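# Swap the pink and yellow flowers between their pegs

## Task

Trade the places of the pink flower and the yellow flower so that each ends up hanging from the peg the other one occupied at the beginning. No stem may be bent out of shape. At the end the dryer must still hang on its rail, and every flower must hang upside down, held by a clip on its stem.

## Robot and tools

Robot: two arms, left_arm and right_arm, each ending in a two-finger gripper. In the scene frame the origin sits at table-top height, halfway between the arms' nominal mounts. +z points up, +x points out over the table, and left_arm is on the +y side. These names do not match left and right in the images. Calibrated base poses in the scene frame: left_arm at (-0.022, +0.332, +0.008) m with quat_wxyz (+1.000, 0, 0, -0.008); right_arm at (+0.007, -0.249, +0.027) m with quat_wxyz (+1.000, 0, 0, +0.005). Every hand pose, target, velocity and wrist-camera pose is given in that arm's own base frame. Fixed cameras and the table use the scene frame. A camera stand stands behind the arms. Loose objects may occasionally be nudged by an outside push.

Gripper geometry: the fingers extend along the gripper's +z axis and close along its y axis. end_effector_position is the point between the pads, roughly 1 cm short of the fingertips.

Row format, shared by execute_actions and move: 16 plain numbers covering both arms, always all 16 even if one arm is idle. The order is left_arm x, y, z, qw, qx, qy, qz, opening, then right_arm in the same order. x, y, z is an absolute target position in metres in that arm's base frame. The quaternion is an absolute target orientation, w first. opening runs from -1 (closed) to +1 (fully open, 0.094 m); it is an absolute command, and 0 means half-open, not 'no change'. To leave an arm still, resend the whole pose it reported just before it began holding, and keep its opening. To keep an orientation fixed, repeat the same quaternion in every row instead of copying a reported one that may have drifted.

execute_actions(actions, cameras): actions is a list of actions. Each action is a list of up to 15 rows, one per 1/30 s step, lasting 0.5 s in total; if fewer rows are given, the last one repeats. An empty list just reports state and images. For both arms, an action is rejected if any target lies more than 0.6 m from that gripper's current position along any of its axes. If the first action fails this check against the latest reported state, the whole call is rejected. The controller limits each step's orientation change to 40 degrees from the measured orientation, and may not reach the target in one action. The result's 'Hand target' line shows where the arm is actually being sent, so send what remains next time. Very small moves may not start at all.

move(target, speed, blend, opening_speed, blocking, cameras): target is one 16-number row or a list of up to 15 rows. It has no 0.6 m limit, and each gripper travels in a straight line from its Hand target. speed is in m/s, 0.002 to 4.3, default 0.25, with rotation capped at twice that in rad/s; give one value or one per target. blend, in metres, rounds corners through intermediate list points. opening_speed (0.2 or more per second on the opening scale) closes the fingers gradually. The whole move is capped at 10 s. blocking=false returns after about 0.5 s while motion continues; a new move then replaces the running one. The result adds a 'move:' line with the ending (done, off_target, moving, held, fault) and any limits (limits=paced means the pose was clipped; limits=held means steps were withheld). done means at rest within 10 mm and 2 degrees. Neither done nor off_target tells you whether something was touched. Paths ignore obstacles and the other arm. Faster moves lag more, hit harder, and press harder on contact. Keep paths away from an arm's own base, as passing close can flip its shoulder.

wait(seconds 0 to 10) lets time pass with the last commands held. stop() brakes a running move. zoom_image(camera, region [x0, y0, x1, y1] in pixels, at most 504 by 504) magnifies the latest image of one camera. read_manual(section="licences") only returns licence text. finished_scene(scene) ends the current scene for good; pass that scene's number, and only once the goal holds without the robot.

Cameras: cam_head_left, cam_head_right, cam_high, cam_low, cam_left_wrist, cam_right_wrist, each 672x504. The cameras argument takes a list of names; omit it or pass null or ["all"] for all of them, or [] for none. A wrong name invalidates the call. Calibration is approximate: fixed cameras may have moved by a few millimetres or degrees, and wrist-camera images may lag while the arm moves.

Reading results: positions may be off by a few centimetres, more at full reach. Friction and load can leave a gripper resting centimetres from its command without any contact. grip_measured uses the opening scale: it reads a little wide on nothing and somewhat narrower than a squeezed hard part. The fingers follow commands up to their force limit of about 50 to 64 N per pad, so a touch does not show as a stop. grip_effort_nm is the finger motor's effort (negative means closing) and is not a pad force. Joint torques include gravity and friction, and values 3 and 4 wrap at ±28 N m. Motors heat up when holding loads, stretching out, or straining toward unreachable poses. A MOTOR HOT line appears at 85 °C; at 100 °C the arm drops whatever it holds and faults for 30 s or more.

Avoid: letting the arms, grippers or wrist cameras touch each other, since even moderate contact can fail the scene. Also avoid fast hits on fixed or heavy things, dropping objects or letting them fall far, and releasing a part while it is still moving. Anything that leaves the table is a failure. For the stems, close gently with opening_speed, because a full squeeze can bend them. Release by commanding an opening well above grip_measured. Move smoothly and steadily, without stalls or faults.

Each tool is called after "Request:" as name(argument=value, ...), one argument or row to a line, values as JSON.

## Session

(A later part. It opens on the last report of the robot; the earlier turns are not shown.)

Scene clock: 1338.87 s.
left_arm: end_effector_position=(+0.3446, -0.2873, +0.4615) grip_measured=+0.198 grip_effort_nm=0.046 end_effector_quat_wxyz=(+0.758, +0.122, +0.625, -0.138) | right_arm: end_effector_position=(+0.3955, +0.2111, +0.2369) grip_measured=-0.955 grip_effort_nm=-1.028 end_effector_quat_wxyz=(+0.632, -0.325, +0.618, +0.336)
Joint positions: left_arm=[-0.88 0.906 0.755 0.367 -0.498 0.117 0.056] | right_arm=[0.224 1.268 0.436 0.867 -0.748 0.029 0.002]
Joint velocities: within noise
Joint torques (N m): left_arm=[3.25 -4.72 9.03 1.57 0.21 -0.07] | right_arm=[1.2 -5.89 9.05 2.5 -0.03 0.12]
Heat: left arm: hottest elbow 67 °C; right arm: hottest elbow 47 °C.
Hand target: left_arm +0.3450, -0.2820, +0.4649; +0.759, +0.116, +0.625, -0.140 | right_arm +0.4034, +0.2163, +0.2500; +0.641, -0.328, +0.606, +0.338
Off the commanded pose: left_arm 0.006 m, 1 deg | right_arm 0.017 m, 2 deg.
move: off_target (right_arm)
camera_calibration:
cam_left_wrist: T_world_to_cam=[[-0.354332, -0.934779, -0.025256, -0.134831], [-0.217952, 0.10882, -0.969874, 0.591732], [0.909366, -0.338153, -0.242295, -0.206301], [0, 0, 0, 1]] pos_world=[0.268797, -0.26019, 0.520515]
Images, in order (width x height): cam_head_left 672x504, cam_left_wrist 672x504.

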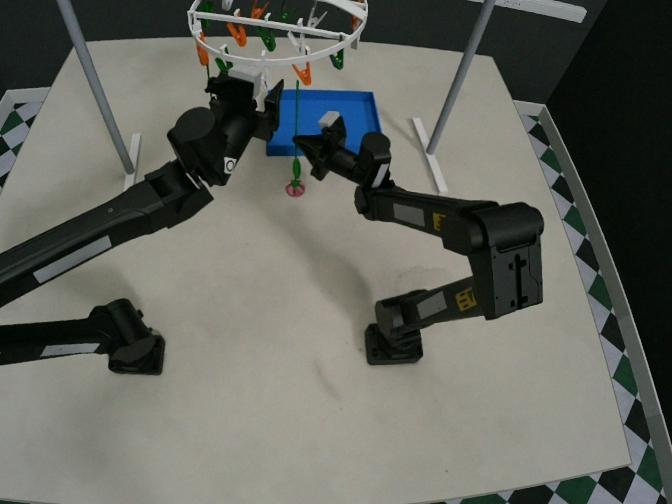

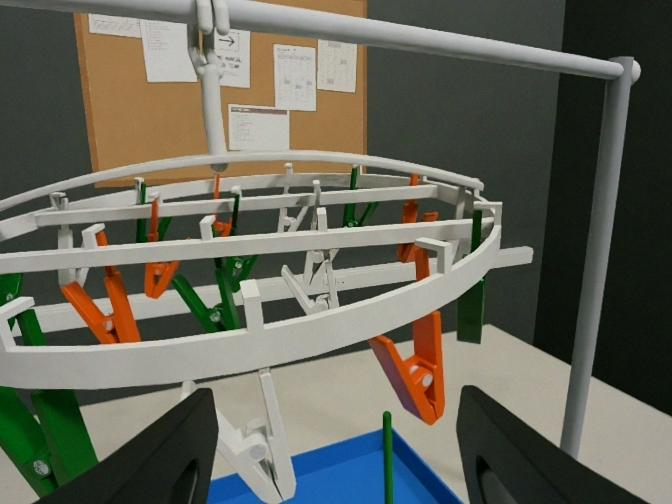

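Request:
move(
  target=[
    [0.340,-0.338,0.465,0.770,0.034,0.636,-0.041,0.2,0.393,0.2135,0.212,0.636,-0.328,0.608,0.336,-1],
    [0.429,-0.340,0.454,0.770,0.034,0.636,-0.041,0.2,0.393,0.2135,0.212,0.636,-0.328,0.608,0.336,-1],
    [0.431,-0.340,0.454,0.770,0.034,0.636,-0.041,-0.85,0.393,0.2135,0.212,0.636,-0.328,0.608,0.336,-1],
  ],
  speed=0.08,
  opening_speed=0.8,
  cameras=["cam_left_wrist","cam_right_wrist","cam_high"],
)

Request:
zoom_image(
  camera="cam_high",
  region=[345, 140, 405, 200],
)

Request:
zoom_image(
  camera="cam_left_wrist",
  region=[220, 330, 460, 504],
)

Scene clock: 1381.43 s.
left_arm: end_effector_position=(+0.4216, -0.3354, +0.4265) grip_measured=-0.542 grip_effort_nm=-1.062 end_effector_quat_wxyz=(+0.759, +0.054, +0.649, -0.027) | right_arm: end_effector_position=(+0.3968, +0.2114, +0.2192) grip_measured=-0.955 grip_effort_nm=-1.033 end_effector_quat_wxyz=(+0.642, -0.327, +0.608, +0.334)
Joint positions: left_arm=[-0.897 1.258 0.918 0.553 -0.766 0.196 0.022] | right_arm=[0.224 1.356 0.415 1.005 -0.748 0.029 0.002]
Joint velocities: within noise
Joint torques (N m): left_arm=[3.14 -6.95 12.6 2.14 0.2 -0.07] | right_arm=[1.03 -6.3 5.19 2.43 -0.04 0.04]
Heat: left arm: hottest elbow 63 °C; right arm: hottest elbow 47 °C.
Hand target: left_arm +0.4295, -0.3388, +0.4533; +0.770, +0.034, +0.636, -0.041 | right_arm +0.3930, +0.2135, +0.2121; +0.638, -0.329, +0.610, +0.337
Off the commanded pose: left_arm 0.029 m, 3 deg | right_arm 0.008 m, 1 deg.
move: off_target (left_arm); target 3's new opening was sent with left_arm's hand 0.029 m and 3 deg from that target
camera_calibration:
cam_left_wrist: T_world_to_cam=[[-0.104729, -0.992705, -0.059733, -0.263464], [-0.269739, 0.0861662, -0.959071, 0.589419], [0.957221, -0.0843301, -0.276795, -0.221481], [0, 0, 0, 1]] pos_world=[0.343404, -0.331008, 0.488252]
cam_right_wrist: T_world_to_cam=[[0.829141, -0.558523, 0.0240188, -0.217314], [-0.18953, -0.321262, -0.92783, 0.386828], [0.525931, 0.76475, -0.372229, -0.199968], [0, 0, 0, 1]] pos_world=[0.358668, 0.155824, 0.289696]
Images, in order (width x height): cam_high 672x504, cam_left_wrist 672x504, cam_right_wrist 672x504.

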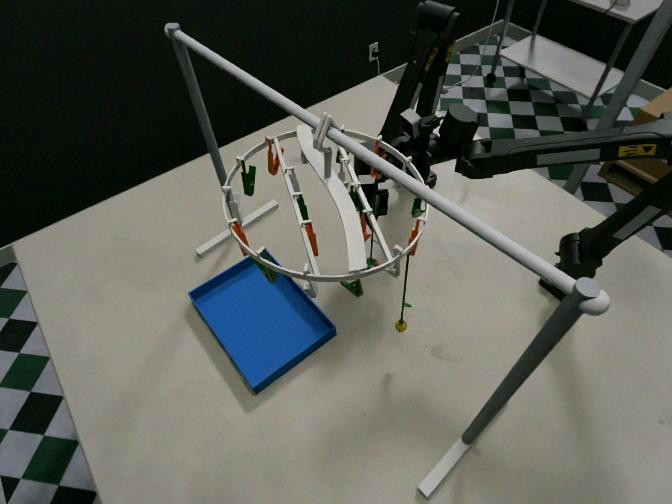

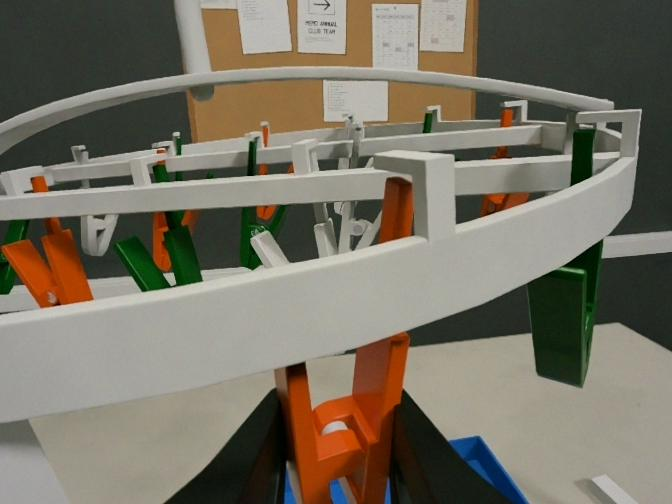

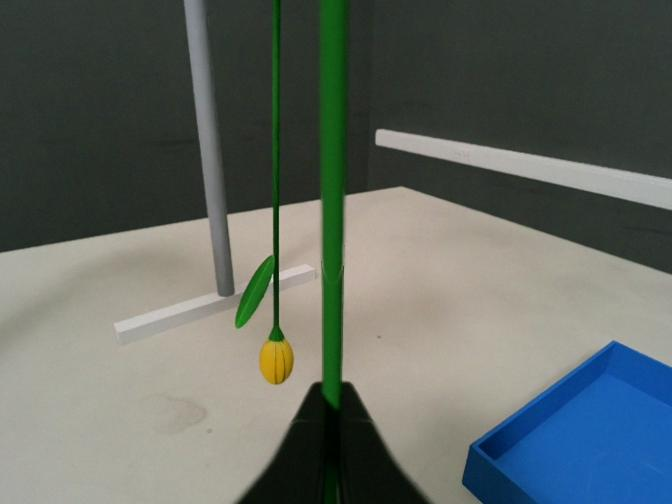

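Scaled by 8.400 from the camera's 672x504 image, which has a finer 960x720 frame.

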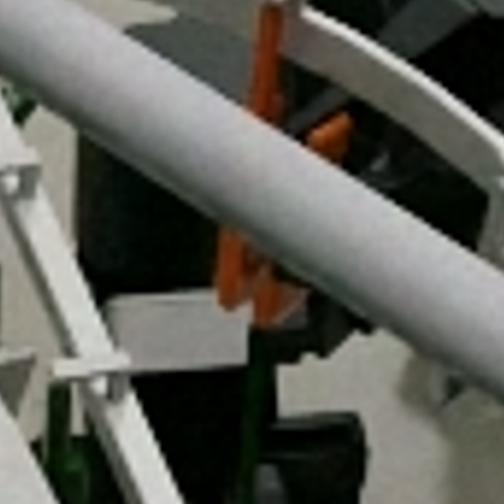

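Scaled by 2.100 from the camera's 672x504 image, which has a finer 960x720 frame.

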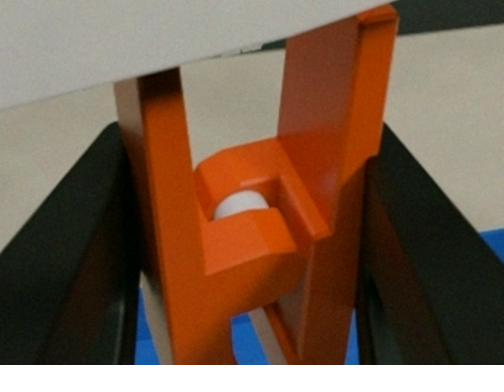

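Request:
zoom_image(
  camera="cam_left_wrist",
  region=[280, 410, 400, 504],
)

Request:
zoom_image(
  camera="cam_high",
  region=[360, 160, 390, 200],
)

Scaled by 4.200 from the camera's 672x504 image, which has a finer 960x720 frame.

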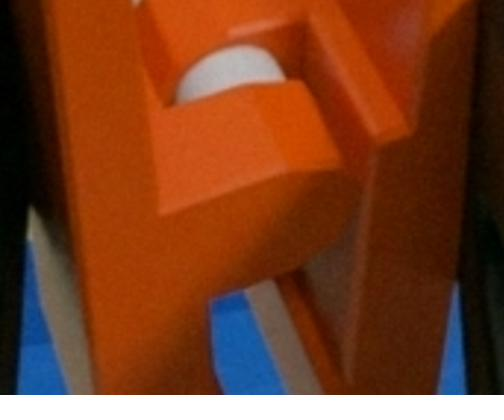

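Scaled by 12.600 from the camera's 672x504 image, which has a finer 960x720 frame.

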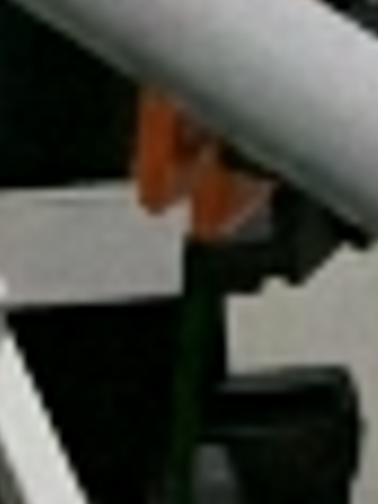

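Request:
move(
  target=[0.431,-0.340,0.454,0.770,0.034,0.636,-0.041,-0.85,0.411,0.2170,0.238,0.637,-0.328,0.607,0.3365,-1],
  speed=0.05,
  cameras=["cam_left_wrist","cam_right_wrist","cam_high"],
)

Request:
zoom_image(
  camera="cam_left_wrist",
  region=[280, 410, 400, 504],
)

Request:
zoom_image(
  camera="cam_high",
  region=[360, 160, 390, 200],
)

Scene clock: 1407.57 s.
left_arm: end_effector_position=(+0.4216, -0.3354, +0.4265) grip_measured=-0.542 grip_effort_nm=-1.062 end_effector_quat_wxyz=(+0.759, +0.054, +0.649, -0.028) | right_arm: end_effector_position=(+0.3992, +0.2124, +0.2183) grip_measured=-0.955 grip_effort_nm=-1.038 end_effector_quat_wxyz=(+0.626, -0.324, +0.623, +0.339)
Joint positions: left_arm=[-0.897 1.258 0.918 0.553 -0.766 0.196 0.022] | right_arm=[0.224 1.333 0.43 0.922 -0.752 0.029 0.002]
Joint velocities: within noise
Joint torques (N m): left_arm=[3.14 -7 12.6 2.15 0.2 -0.06] | right_arm=[1.03 -8 9.42 1.5 -0.07 0.06]
Heat: left arm: hottest elbow 66 °C; right arm: hottest elbow 44 °C.
Hand target: left_arm +0.4295, -0.3388, +0.4533; +0.770, +0.034, +0.636, -0.041 | right_arm +0.4099, +0.2166, +0.2382; +0.639, -0.329, +0.608, +0.337
Off the commanded pose: left_arm 0.029 m, 3 deg | right_arm 0.023 m, 2 deg.
move: off_target (left_arm, right_arm)
camera_calibration:
cam_left_wrist: T_world_to_cam=[[-0.104831, -0.99274, -0.0589746, -0.263712], [-0.269792, 0.0854667, -0.959118, 0.589221], [0.957195, -0.0846343, -0.276793, -0.221566], [0, 0, 0, 1]] pos_world=[0.343404, -0.330908, 0.488252]
cam_right_wrist: T_world_to_cam=[[0.831439, -0.555575, -0.00682945, -0.213501], [-0.228904, -0.331311, -0.915334, 0.40196], [0.506274, 0.762607, -0.402638, -0.187346], [0, 0, 0, 1]] pos_world=[0.364372, 0.15743, 0.291037]
Images, in order (width x height): cam_high 672x504, cam_left_wrist 672x504, cam_right_wrist 672x504.

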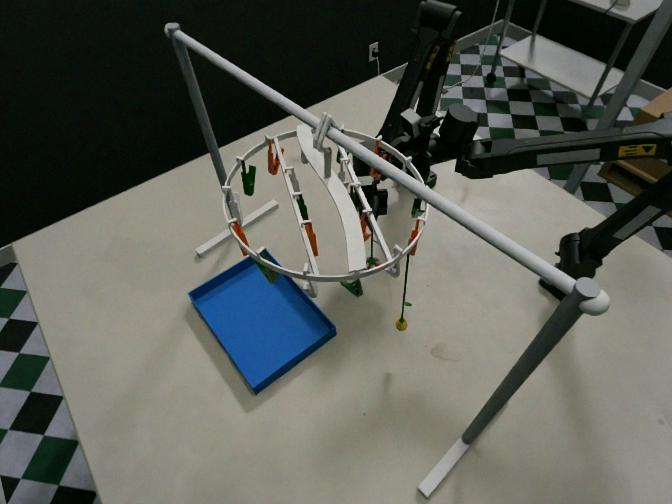

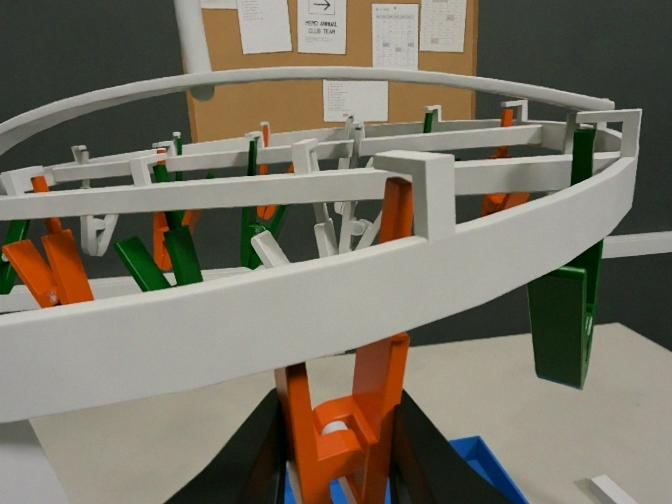

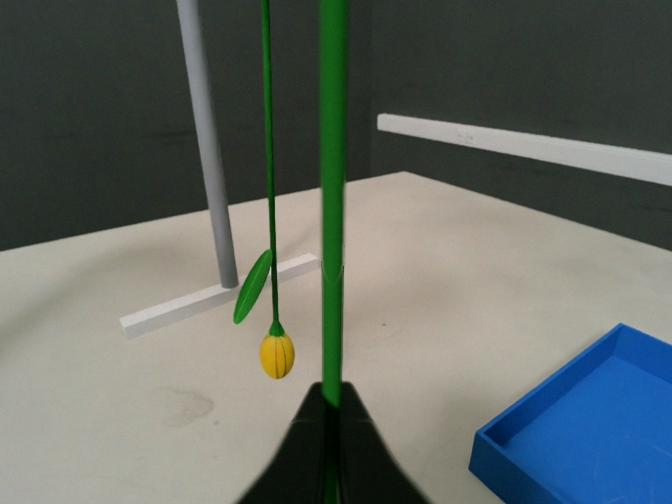

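Scaled by 4.200 from the camera's 672x504 image, which has a finer 960x720 frame.

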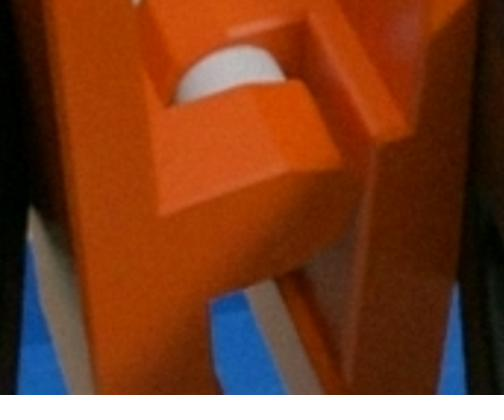

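Scaled by 12.600 from the camera's 672x504 image, which has a finer 960x720 frame.

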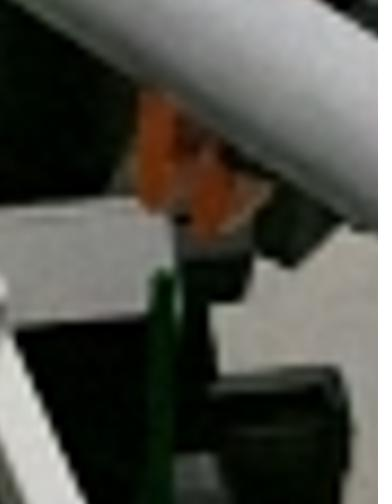

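Request:
move(
  target=[0.431,-0.340,0.454,0.770,0.034,0.636,-0.041,-0.85,0.4045,0.2148,0.238,0.637,-0.328,0.607,0.3365,-1],
  speed=0.05,
  cameras=["cam_right_wrist","cam_high"],
)

Request:
zoom_image(
  camera="cam_high",
  region=[360, 160, 390, 200],
)

Scene clock: 1412.87 s.
left_arm: end_effector_position=(+0.4216, -0.3354, +0.4265) grip_measured=-0.542 grip_effort_nm=-1.062 end_effector_quat_wxyz=(+0.759, +0.054, +0.649, -0.028) | right_arm: end_effector_position=(+0.3977, +0.2122, +0.2243) grip_measured=-0.955 grip_effort_nm=-1.033 end_effector_quat_wxyz=(+0.631, -0.326, +0.618, +0.338)
Joint positions: left_arm=[-0.897 1.258 0.918 0.553 -0.766 0.196 0.022] | right_arm=[0.224 1.318 0.43 0.921 -0.753 0.029 0.002]
Joint velocities: within noise
Joint torques (N m): left_arm=[3.14 -6.95 12.62 2.15 0.2 -0.06] | right_arm=[0.73 -7.82 8.4 1.5 -0.07 0.07]
Heat: left arm: hottest elbow 67 °C; right arm: hottest elbow 44 °C.
Hand target: left_arm +0.4295, -0.3388, +0.4533; +0.770, +0.034, +0.636, -0.041 | right_arm +0.4041, +0.2147, +0.2381; +0.639, -0.329, +0.608, +0.337
Off the commanded pose: left_arm 0.029 m, 3 deg | right_arm 0.015 m, 1 deg.
move: off_target (left_arm, right_arm)
camera_calibration:
cam_right_wrist: T_world_to_cam=[[0.832109, -0.554605, 0.00267814, -0.21482], [-0.21617, -0.328774, -0.919336, 0.402303], [0.510749, 0.764409, -0.393465, -0.188256], [0, 0, 0, 1]] pos_world=[0.361871, 0.157031, 0.296355]
Images, in order (width x height): cam_high 672x504, cam_right_wrist 672x504.

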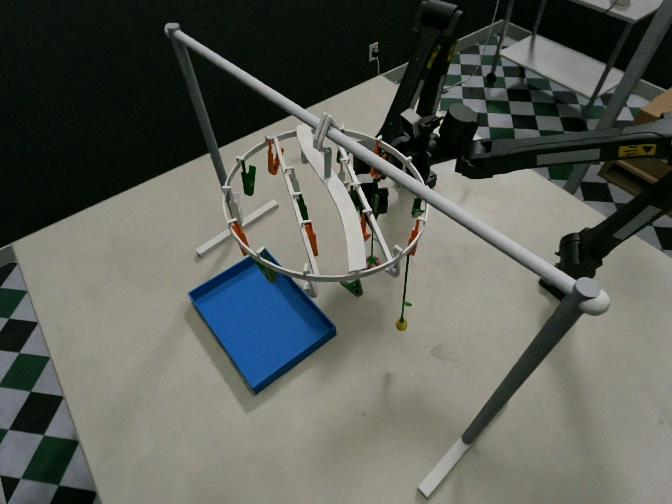

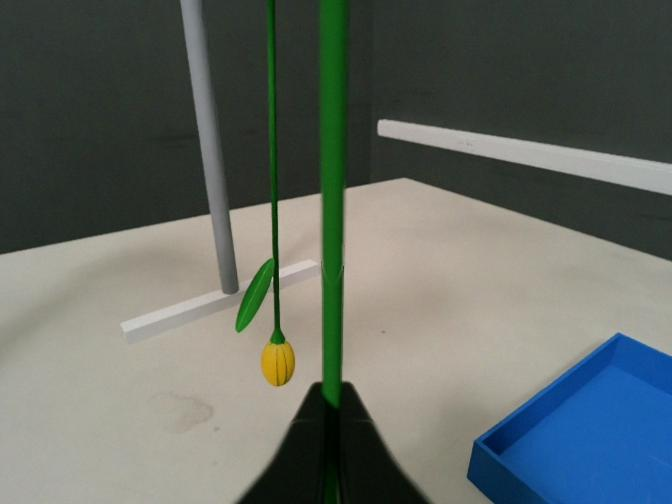

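Scaled by 12.600 from the camera's 672x504 image, which has a finer 960x720 frame.

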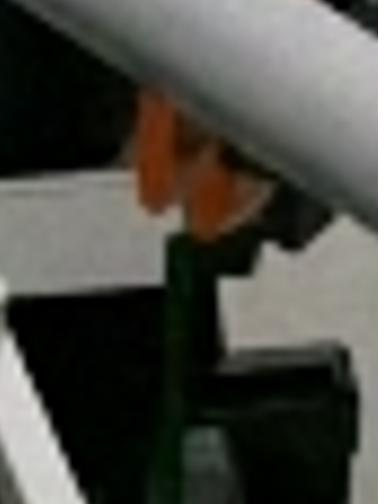

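Request:
move(
  target=[0.431,-0.340,0.454,0.770,0.034,0.636,-0.041,-0.85,0.407,0.2152,0.248,0.638,-0.3275,0.606,0.337,-1],
  speed=0.04,
  cameras=["cam_right_wrist","cam_high","cam_left_wrist"],
)

Request:
zoom_image(
  camera="cam_high",
  region=[360, 160, 390, 200],
)

Request:
zoom_image(
  camera="cam_left_wrist",
  region=[280, 410, 400, 504],
)

Scene clock: 1416.43 s.
left_arm: end_effector_position=(+0.4216, -0.3354, +0.4265) grip_measured=-0.542 grip_effort_nm=-1.062 end_effector_quat_wxyz=(+0.759, +0.054, +0.649, -0.028) | right_arm: end_effector_position=(+0.3955, +0.2119, +0.2271) grip_measured=-0.955 grip_effort_nm=-1.033 end_effector_quat_wxyz=(+0.627, -0.325, +0.622, +0.339)
Joint positions: left_arm=[-0.897 1.258 0.918 0.553 -0.766 0.196 0.022] | right_arm=[0.224 1.294 0.43 0.886 -0.754 0.029 0.002]
Joint velocities: within noise
Joint torques (N m): left_arm=[3.19 -7 12.62 2.14 0.2 -0.06] | right_arm=[0.67 -7.59 9.69 1.47 -0.08 0.09]
Heat: left arm: hottest elbow 67 °C; right arm: hottest elbow 44 °C.
Hand target: left_arm +0.4295, -0.3388, +0.4533; +0.770, +0.034, +0.636, -0.041 | right_arm +0.4060, +0.2148, +0.2481; +0.640, -0.328, +0.607, +0.338
Off the commanded pose: left_arm 0.029 m, 3 deg | right_arm 0.024 m, 2 deg.
move: off_target (left_arm, right_arm)
camera_calibration:
cam_left_wrist: T_world_to_cam=[[-0.104831, -0.99274, -0.0589746, -0.263712], [-0.269792, 0.0854667, -0.959118, 0.589221], [0.957195, -0.0846343, -0.276793, -0.221566], [0, 0, 0, 1]] pos_world=[0.343404, -0.330908, 0.488252]
cam_right_wrist: T_world_to_cam=[[0.83252, -0.553972, -0.00494876, -0.211875], [-0.225852, -0.331231, -0.916121, 0.407857], [0.505866, 0.763807, -0.400872, -0.181997], [0, 0, 0, 1]] pos_world=[0.360572, 0.156732, 0.29964]
Images, in order (width x height): cam_high 672x504, cam_left_wrist 672x504, cam_right_wrist 672x504.

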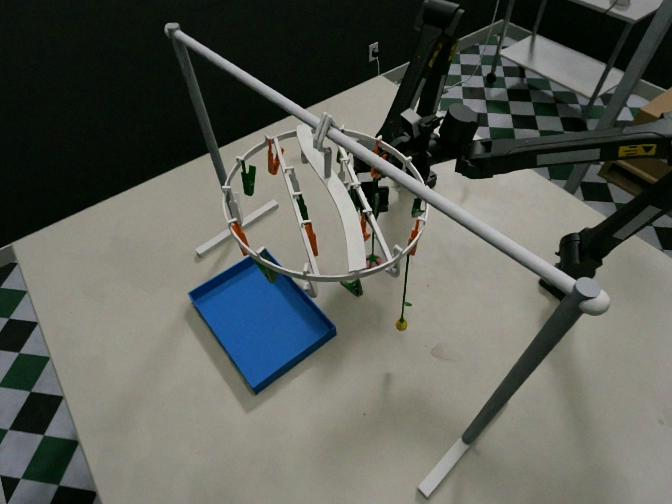

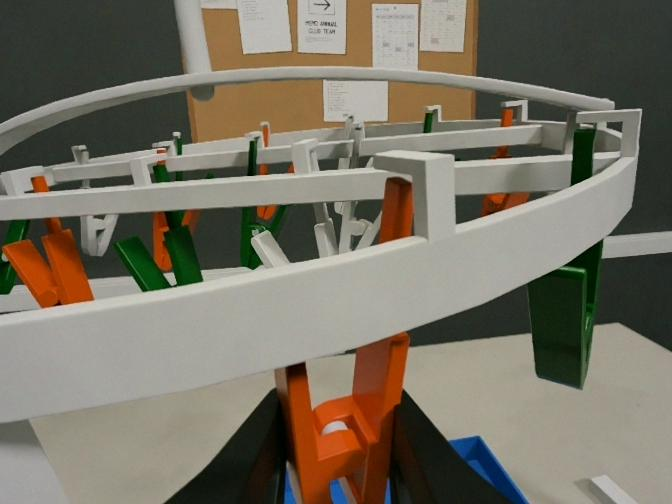

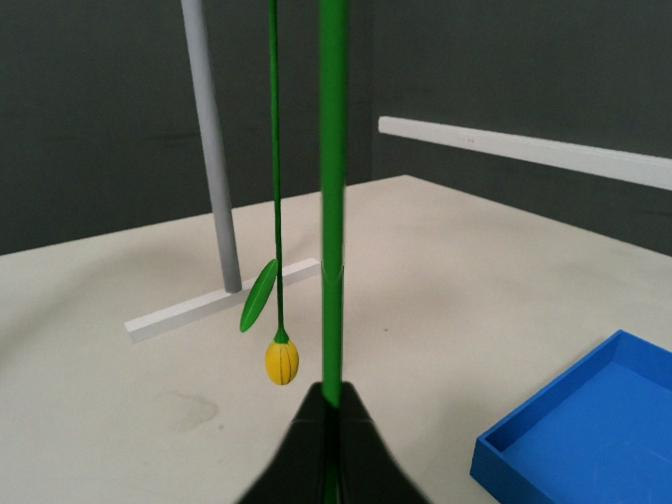

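Scaled by 12.600 from the camera's 672x504 image, which has a finer 960x720 frame.

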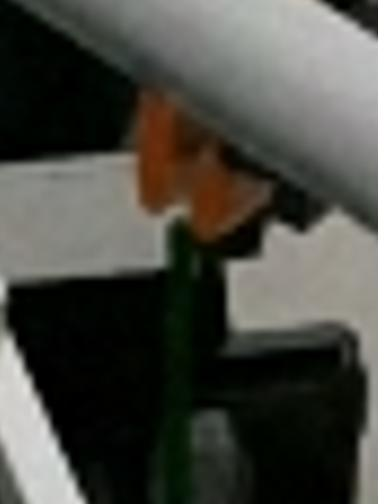

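Scaled by 4.200 from the camera's 672x504 image, which has a finer 960x720 frame.

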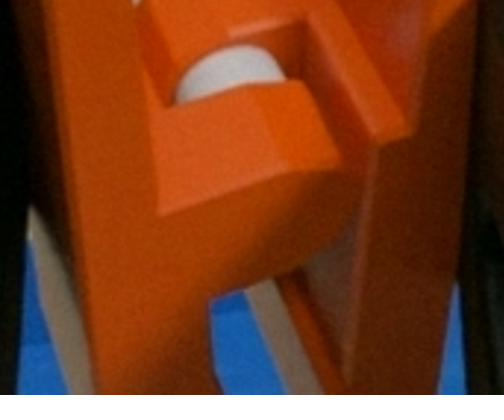

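Request:
move(
  target=[0.431,-0.340,0.454,0.770,0.034,0.636,-0.041,-0.85,0.409,0.2157,0.258,0.641,-0.3265,0.603,0.338,-1],
  speed=0.04,
  cameras=["cam_right_wrist","cam_high","cam_left_wrist"],
)

Request:
zoom_image(
  camera="cam_high",
  region=[360, 160, 390, 200],
)

Request:
zoom_image(
  camera="cam_left_wrist",
  region=[280, 410, 400, 504],
)

Scene clock: 1420.80 s.
left_arm: end_effector_position=(+0.4217, -0.3355, +0.4271) grip_measured=-0.542 grip_effort_nm=-1.062 end_effector_quat_wxyz=(+0.759, +0.054, +0.648, -0.028) | right_arm: end_effector_position=(+0.3964, +0.2121, +0.2345) grip_measured=-0.955 grip_effort_nm=-1.033 end_effector_quat_wxyz=(+0.629, -0.326, +0.619, +0.339)
Joint positions: left_arm=[-0.897 1.258 0.919 0.553 -0.766 0.196 0.022] | right_arm=[0.224 1.277 0.439 0.867 -0.754 0.029 0.002]
Joint velocities: within noise
Joint torques (N m): left_arm=[3.14 -7 12.53 2.15 0.2 -0.06] | right_arm=[0.73 -7.47 10.15 1.59 -0.06 0.15]
Heat: left arm: hottest elbow 68 °C; right arm: hottest elbow 44 °C.
Hand target: left_arm +0.4295, -0.3389, +0.4533; +0.770, +0.034, +0.636, -0.041 | right_arm +0.4077, +0.2152, +0.2580; +0.643, -0.327, +0.604, +0.339
Off the commanded pose: left_arm 0.029 m, 3 deg | right_arm 0.027 m, 2 deg.
move: off_target (left_arm, right_arm)
camera_calibration:
cam_left_wrist: T_world_to_cam=[[-0.104739, -0.992799, -0.058134, -0.264139], [-0.269082, 0.0845658, -0.959397, 0.58939], [0.957405, -0.0848431, -0.276002, -0.221928], [0, 0, 0, 1]] pos_world=[0.343404, -0.330908, 0.488852]
cam_right_wrist: T_world_to_cam=[[0.832711, -0.553707, 0.0000659495, -0.21371], [-0.219239, -0.329819, -0.918234, 0.412475], [0.508455, 0.764609, -0.396038, -0.182085], [0, 0, 0, 1]] pos_world=[0.360971, 0.156933, 0.30665]
Images, in order (width x height): cam_high 672x504, cam_left_wrist 672x504, cam_right_wrist 672x504.

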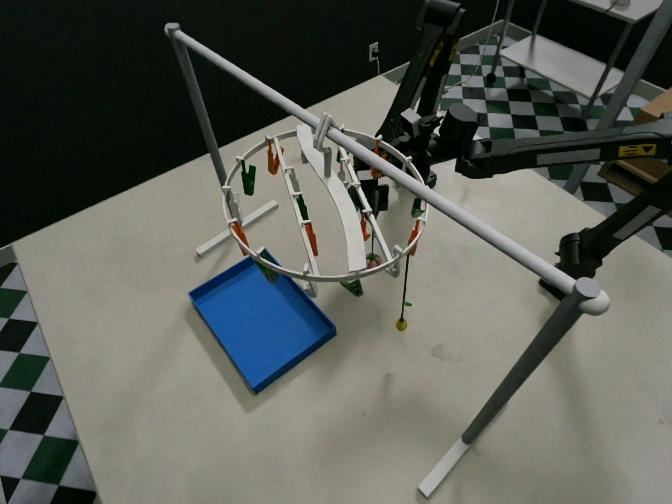

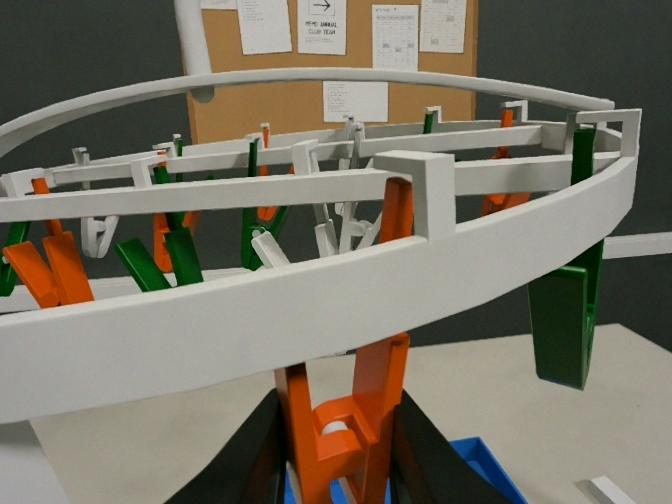

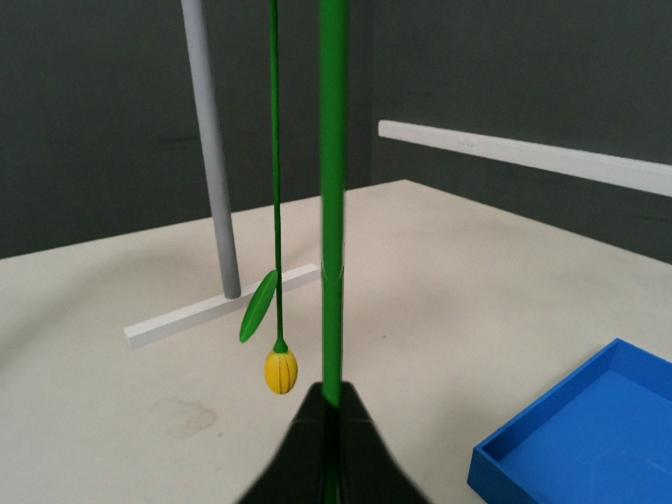

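Scaled by 12.600 from the camera's 672x504 image, which has a finer 960x720 frame.

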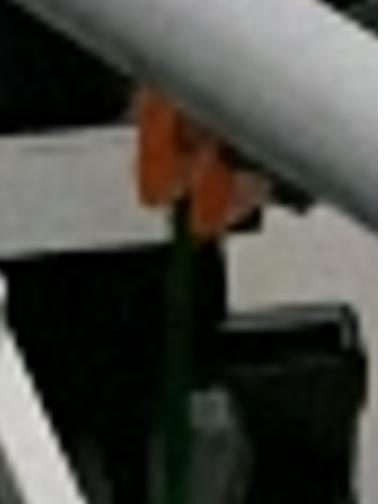

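Scaled by 4.200 from the camera's 672x504 image, which has a finer 960x720 frame.

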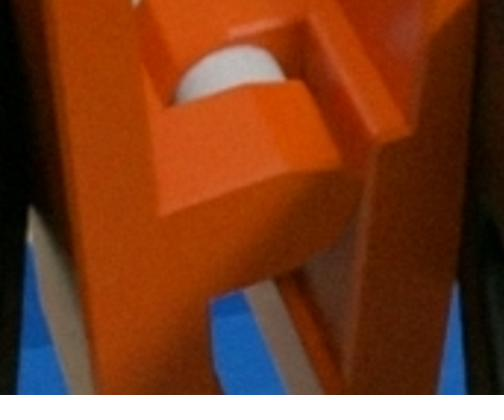

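Request:
move(
  target=[0.431,-0.340,0.454,0.770,0.034,0.636,-0.041,-0.85,0.410,0.2160,0.264,0.641,-0.3265,0.603,0.338,-1],
  speed=0.03,
  cameras=["cam_right_wrist","cam_high","cam_left_wrist"],
)

Request:
zoom_image(
  camera="cam_high",
  region=[360, 160, 390, 200],
)

Request:
zoom_image(
  camera="cam_left_wrist",
  region=[280, 410, 400, 504],
)

Scene clock: 1427.57 s.
left_arm: end_effector_position=(+0.4219, -0.3357, +0.4290) grip_measured=-0.542 grip_effort_nm=-1.062 end_effector_quat_wxyz=(+0.760, +0.053, +0.648, -0.029) | right_arm: end_effector_position=(+0.3968, +0.2122, +0.2369) grip_measured=-0.955 grip_effort_nm=-1.033 end_effector_quat_wxyz=(+0.626, -0.325, +0.622, +0.339)
Joint positions: left_arm=[-0.897 1.258 0.923 0.553 -0.766 0.196 0.022] | right_arm=[0.224 1.264 0.445 0.84 -0.754 0.029 0.002]
Joint velocities: within noise
Joint torques (N m): left_arm=[3.14 -7 12.36 2.13 0.2 -0.07] | right_arm=[0.5 -7.88 10.56 1.7 -0.07 0.15]
Heat: left arm: hottest elbow 70 °C; right arm: hottest elbow 44 °C.
Hand target: left_arm +0.4297, -0.3390, +0.4535; +0.770, +0.034, +0.636, -0.041 | right_arm +0.4084, +0.2154, +0.2641; +0.643, -0.327, +0.604, +0.339
Off the commanded pose: left_arm 0.027 m, 3 deg | right_arm 0.030 m, 3 deg.
move: off_target (left_arm, right_arm)
camera_calibration:
cam_left_wrist: T_world_to_cam=[[-0.104606, -0.992954, -0.0556761, -0.265443], [-0.267048, 0.0819723, -0.96019, 0.58986], [0.957989, -0.0855739, -0.273742, -0.22302], [0, 0, 0, 1]] pos_world=[0.343405, -0.331009, 0.490549]
cam_right_wrist: T_world_to_cam=[[0.832708, -0.553683, -0.00574029, -0.212638], [-0.226771, -0.331555, -0.915776, 0.417651], [0.505147, 0.763876, -0.401648, -0.178553], [0, 0, 0, 1]] pos_world=[0.361972, 0.157133, 0.309539]
Images, in order (width x height): cam_high 672x504, cam_left_wrist 672x504, cam_right_wrist 672x504.

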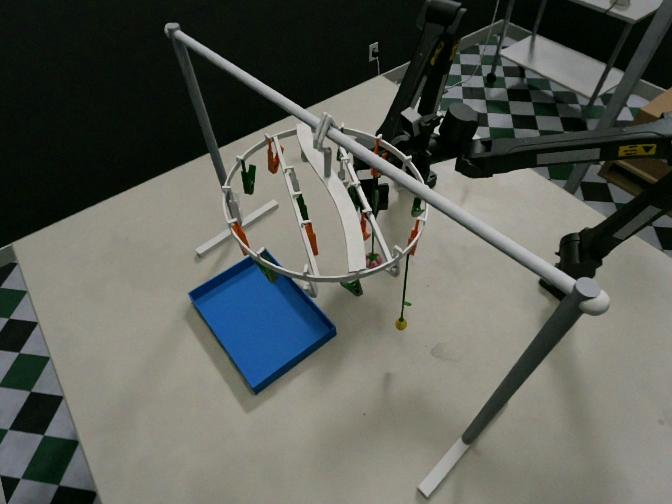

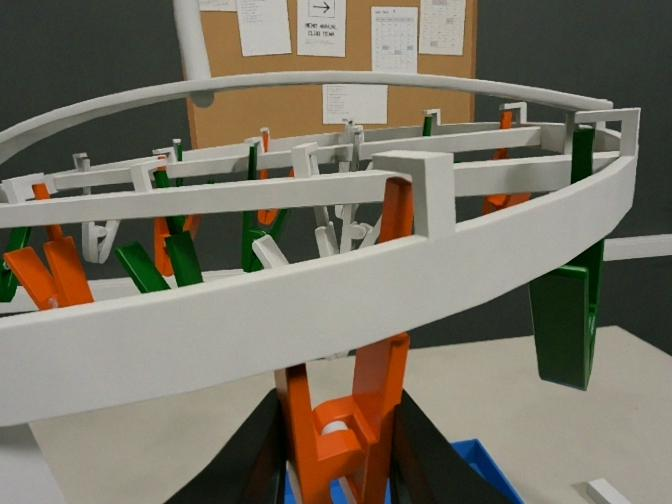

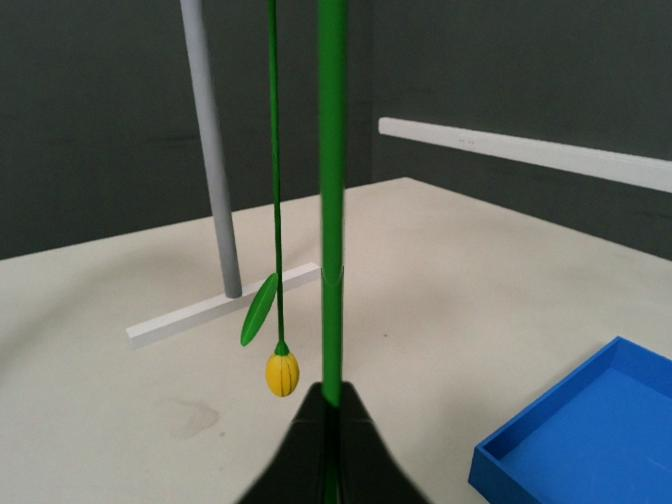

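Scaled by 12.600 from the camera's 672x504 image, which has a finer 960x720 frame.

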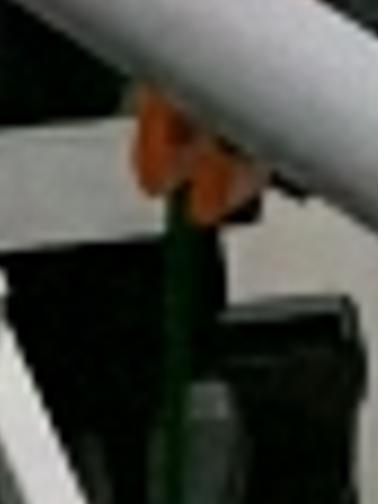

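Scaled by 4.200 from the camera's 672x504 image, which has a finer 960x720 frame.

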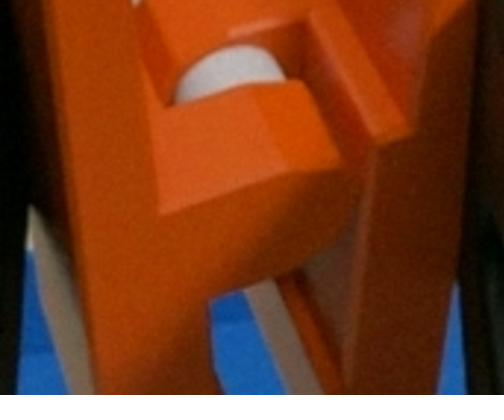

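Request:
move(
  target=[0.431,-0.340,0.454,0.770,0.034,0.636,-0.041,0.0,0.410,0.2160,0.264,0.641,-0.3265,0.603,0.338,-1],
  speed=0.03,
  opening_speed=0.5,
  cameras=["cam_right_wrist","cam_high","cam_left_wrist"],
)

Request:
zoom_image(
  camera="cam_high",
  region=[360, 160, 390, 200],
)

Request:
zoom_image(
  camera="cam_left_wrist",
  region=[220, 330, 460, 504],
)

Scene clock: 1437.80 s.
left_arm: end_effector_position=(+0.4219, -0.3357, +0.4290) grip_measured=-0.003 grip_effort_nm=0.051 end_effector_quat_wxyz=(+0.760, +0.053, +0.648, -0.029) | right_arm: end_effector_position=(+0.3965, +0.2121, +0.2377) grip_measured=-0.955 grip_effort_nm=-1.028 end_effector_quat_wxyz=(+0.627, -0.325, +0.621, +0.339)
Joint positions: left_arm=[-0.897 1.258 0.923 0.553 -0.766 0.196 0.047] | right_arm=[0.224 1.262 0.445 0.839 -0.754 0.029 0.002]
Joint velocities: within noise
Joint torques (N m): left_arm=[3.14 -7 12.37 2.14 0.19 -0.06] | right_arm=[0.56 -7.47 10.62 1.72 -0.05 0.14]
Heat: left arm: hottest elbow 70 °C; right arm: hottest elbow 44 °C.
Hand target: left_arm +0.4296, -0.3389, +0.4536; +0.770, +0.034, +0.636, -0.041 | right_arm +0.4084, +0.2154, +0.2642; +0.643, -0.327, +0.604, +0.339
Off the commanded pose: left_arm 0.027 m, 3 deg | right_arm 0.030 m, 3 deg.
move: off_target (left_arm, right_arm)
camera_calibration:
cam_left_wrist: T_world_to_cam=[[-0.104606, -0.992954, -0.0556761, -0.265443], [-0.267048, 0.0819723, -0.96019, 0.58986], [0.957989, -0.0855739, -0.273742, -0.22302], [0, 0, 0, 1]] pos_world=[0.343405, -0.331009, 0.490549]
cam_right_wrist: T_world_to_cam=[[0.832753, -0.553624, -0.00489142, -0.212728], [-0.225671, -0.331356, -0.91612, 0.41787], [0.505565, 0.764005, -0.400875, -0.178455], [0, 0, 0, 1]] pos_world=[0.361672, 0.157033, 0.31024]
Images, in order (width x height): cam_high 672x504, cam_left_wrist 672x504, cam_right_wrist 672x504.

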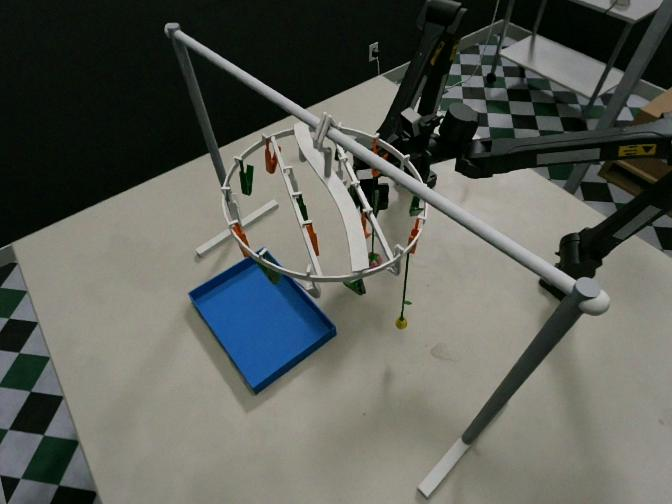

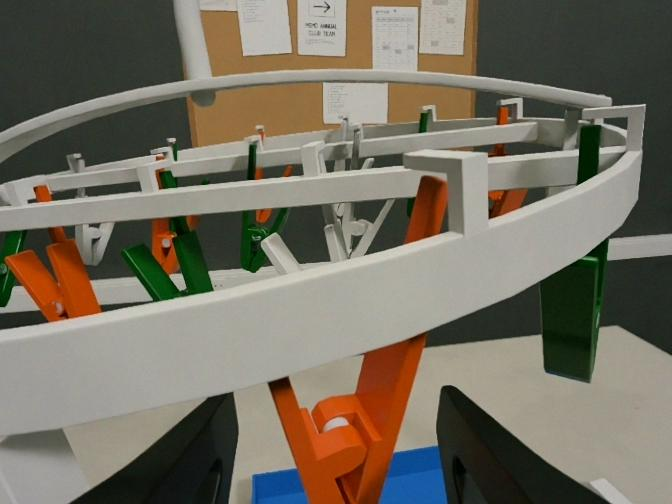

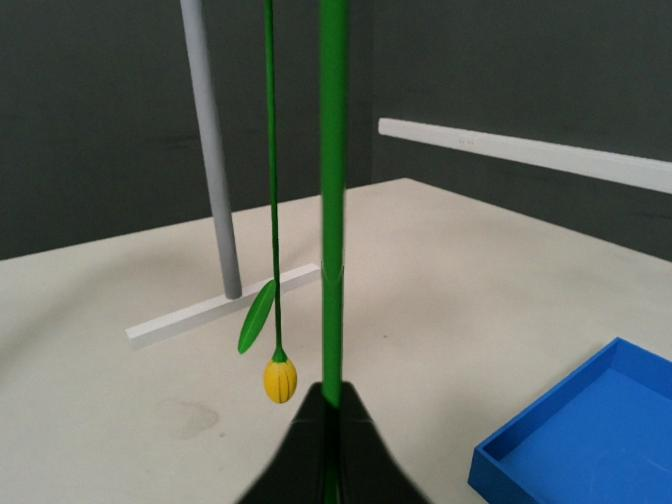

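Scaled by 12.600 from the camera's 672x504 image, which has a finer 960x720 frame.

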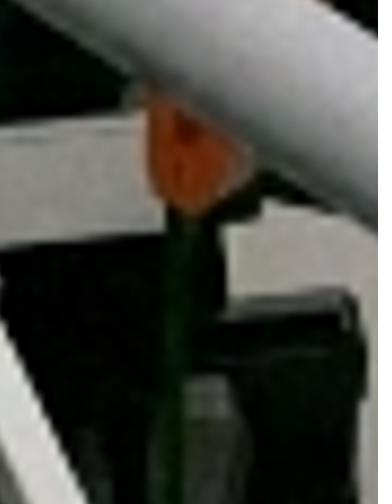

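Scaled by 2.100 from the camera's 672x504 image, which has a finer 960x720 frame.

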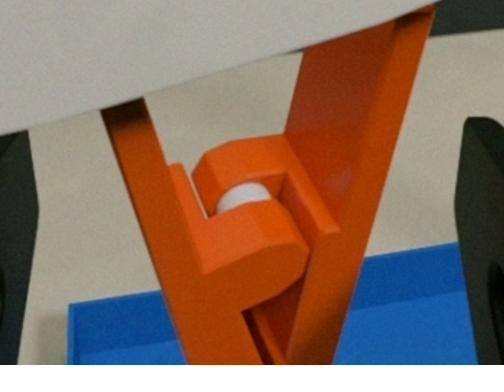

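Request:
move(
  target=[
    [0.431,-0.340,0.454,0.770,0.034,0.636,-0.041,0.25,0.410,0.2160,0.264,0.641,-0.3265,0.603,0.338,-1],
    [0.340,-0.338,0.462,0.770,0.034,0.636,-0.041,0.25,0.410,0.2160,0.264,0.641,-0.3265,0.603,0.338,-1],
  ],
  speed=0.06,
  cameras=["cam_left_wrist","cam_high"],
)

Request:
zoom_image(
  camera="cam_left_wrist",
  region=[270, 300, 430, 460],
)

Request:
zoom_image(
  camera="cam_high",
  region=[360, 160, 390, 200],
)

Scene clock: 1447.17 s.
left_arm: end_effector_position=(+0.3456, -0.3401, +0.4520) grip_measured=+0.248 grip_effort_nm=0.051 end_effector_quat_wxyz=(+0.764, +0.040, +0.643, -0.034) | right_arm: end_effector_position=(+0.3962, +0.2121, +0.2390) grip_measured=-0.955 grip_effort_nm=-1.038 end_effector_quat_wxyz=(+0.628, -0.326, +0.620, +0.339)
Joint positions: left_arm=[-1.072 1.146 0.874 0.567 -0.945 0.259 0.059] | right_arm=[0.224 1.259 0.445 0.839 -0.754 0.029 0.002]
Joint velocities: within noise
Joint torques (N m): left_arm=[1.9 -7.59 8.64 2.51 0.09 0.22] | right_arm=[0.56 -7.06 10.59 1.68 -0.06 0.15]
Heat: left arm: hottest elbow 70 °C; right arm: hottest elbow 45 °C.
Hand target: left_arm +0.3401, -0.3379, +0.4619; +0.770, +0.034, +0.636, -0.041 | right_arm +0.4085, +0.2154, +0.2642; +0.643, -0.327, +0.604, +0.339
Off the commanded pose: left_arm 0.012 m, 1 deg | right_arm 0.029 m, 2 deg.
move: off_target (left_arm, right_arm)
camera_calibration:
cam_left_wrist: T_world_to_cam=[[-0.0948607, -0.995034, -0.0301364, -0.292158], [-0.2562, 0.0536554, -0.965133, 0.58088], [0.961958, -0.0838323, -0.260018, -0.151055], [0, 0, 0, 1]] pos_world=[0.266416, -0.334537, 0.512545]
Images, in order (width x height): cam_high 672x504, cam_left_wrist 672x504.

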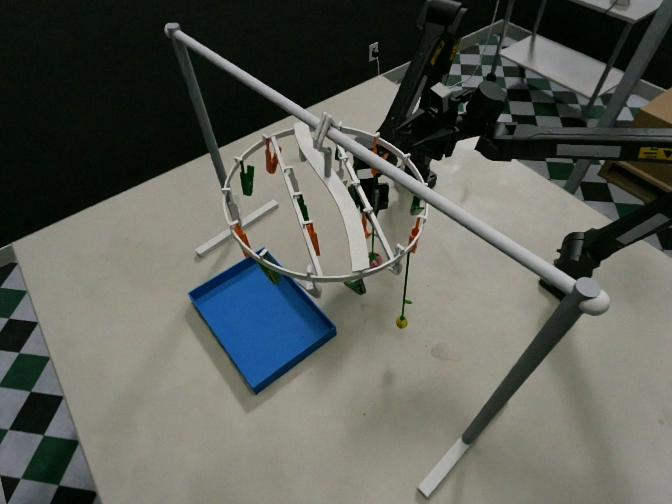

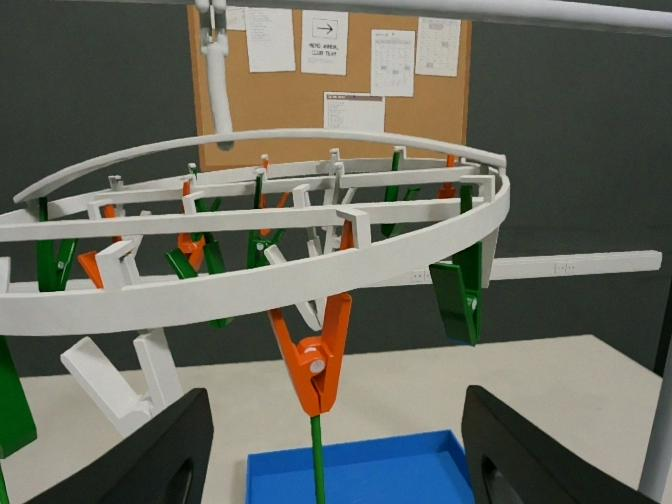

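Scaled by 3.150 from the camera's 672x504 image, which has a finer 960x720 frame.

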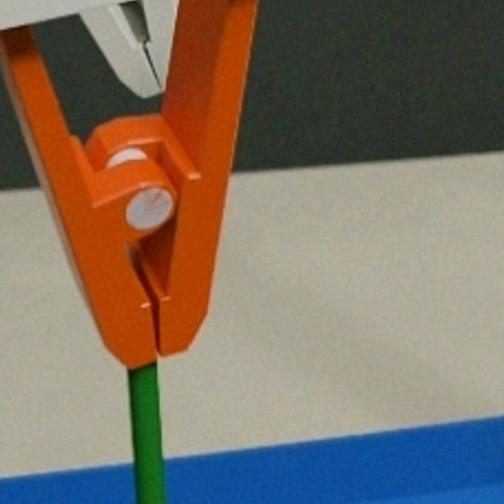

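Scaled by 12.600 from the camera's 672x504 image, which has a finer 960x720 frame.

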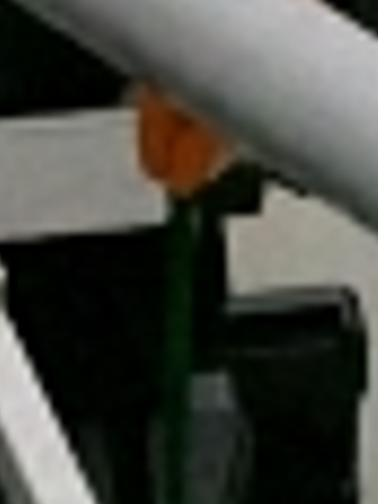

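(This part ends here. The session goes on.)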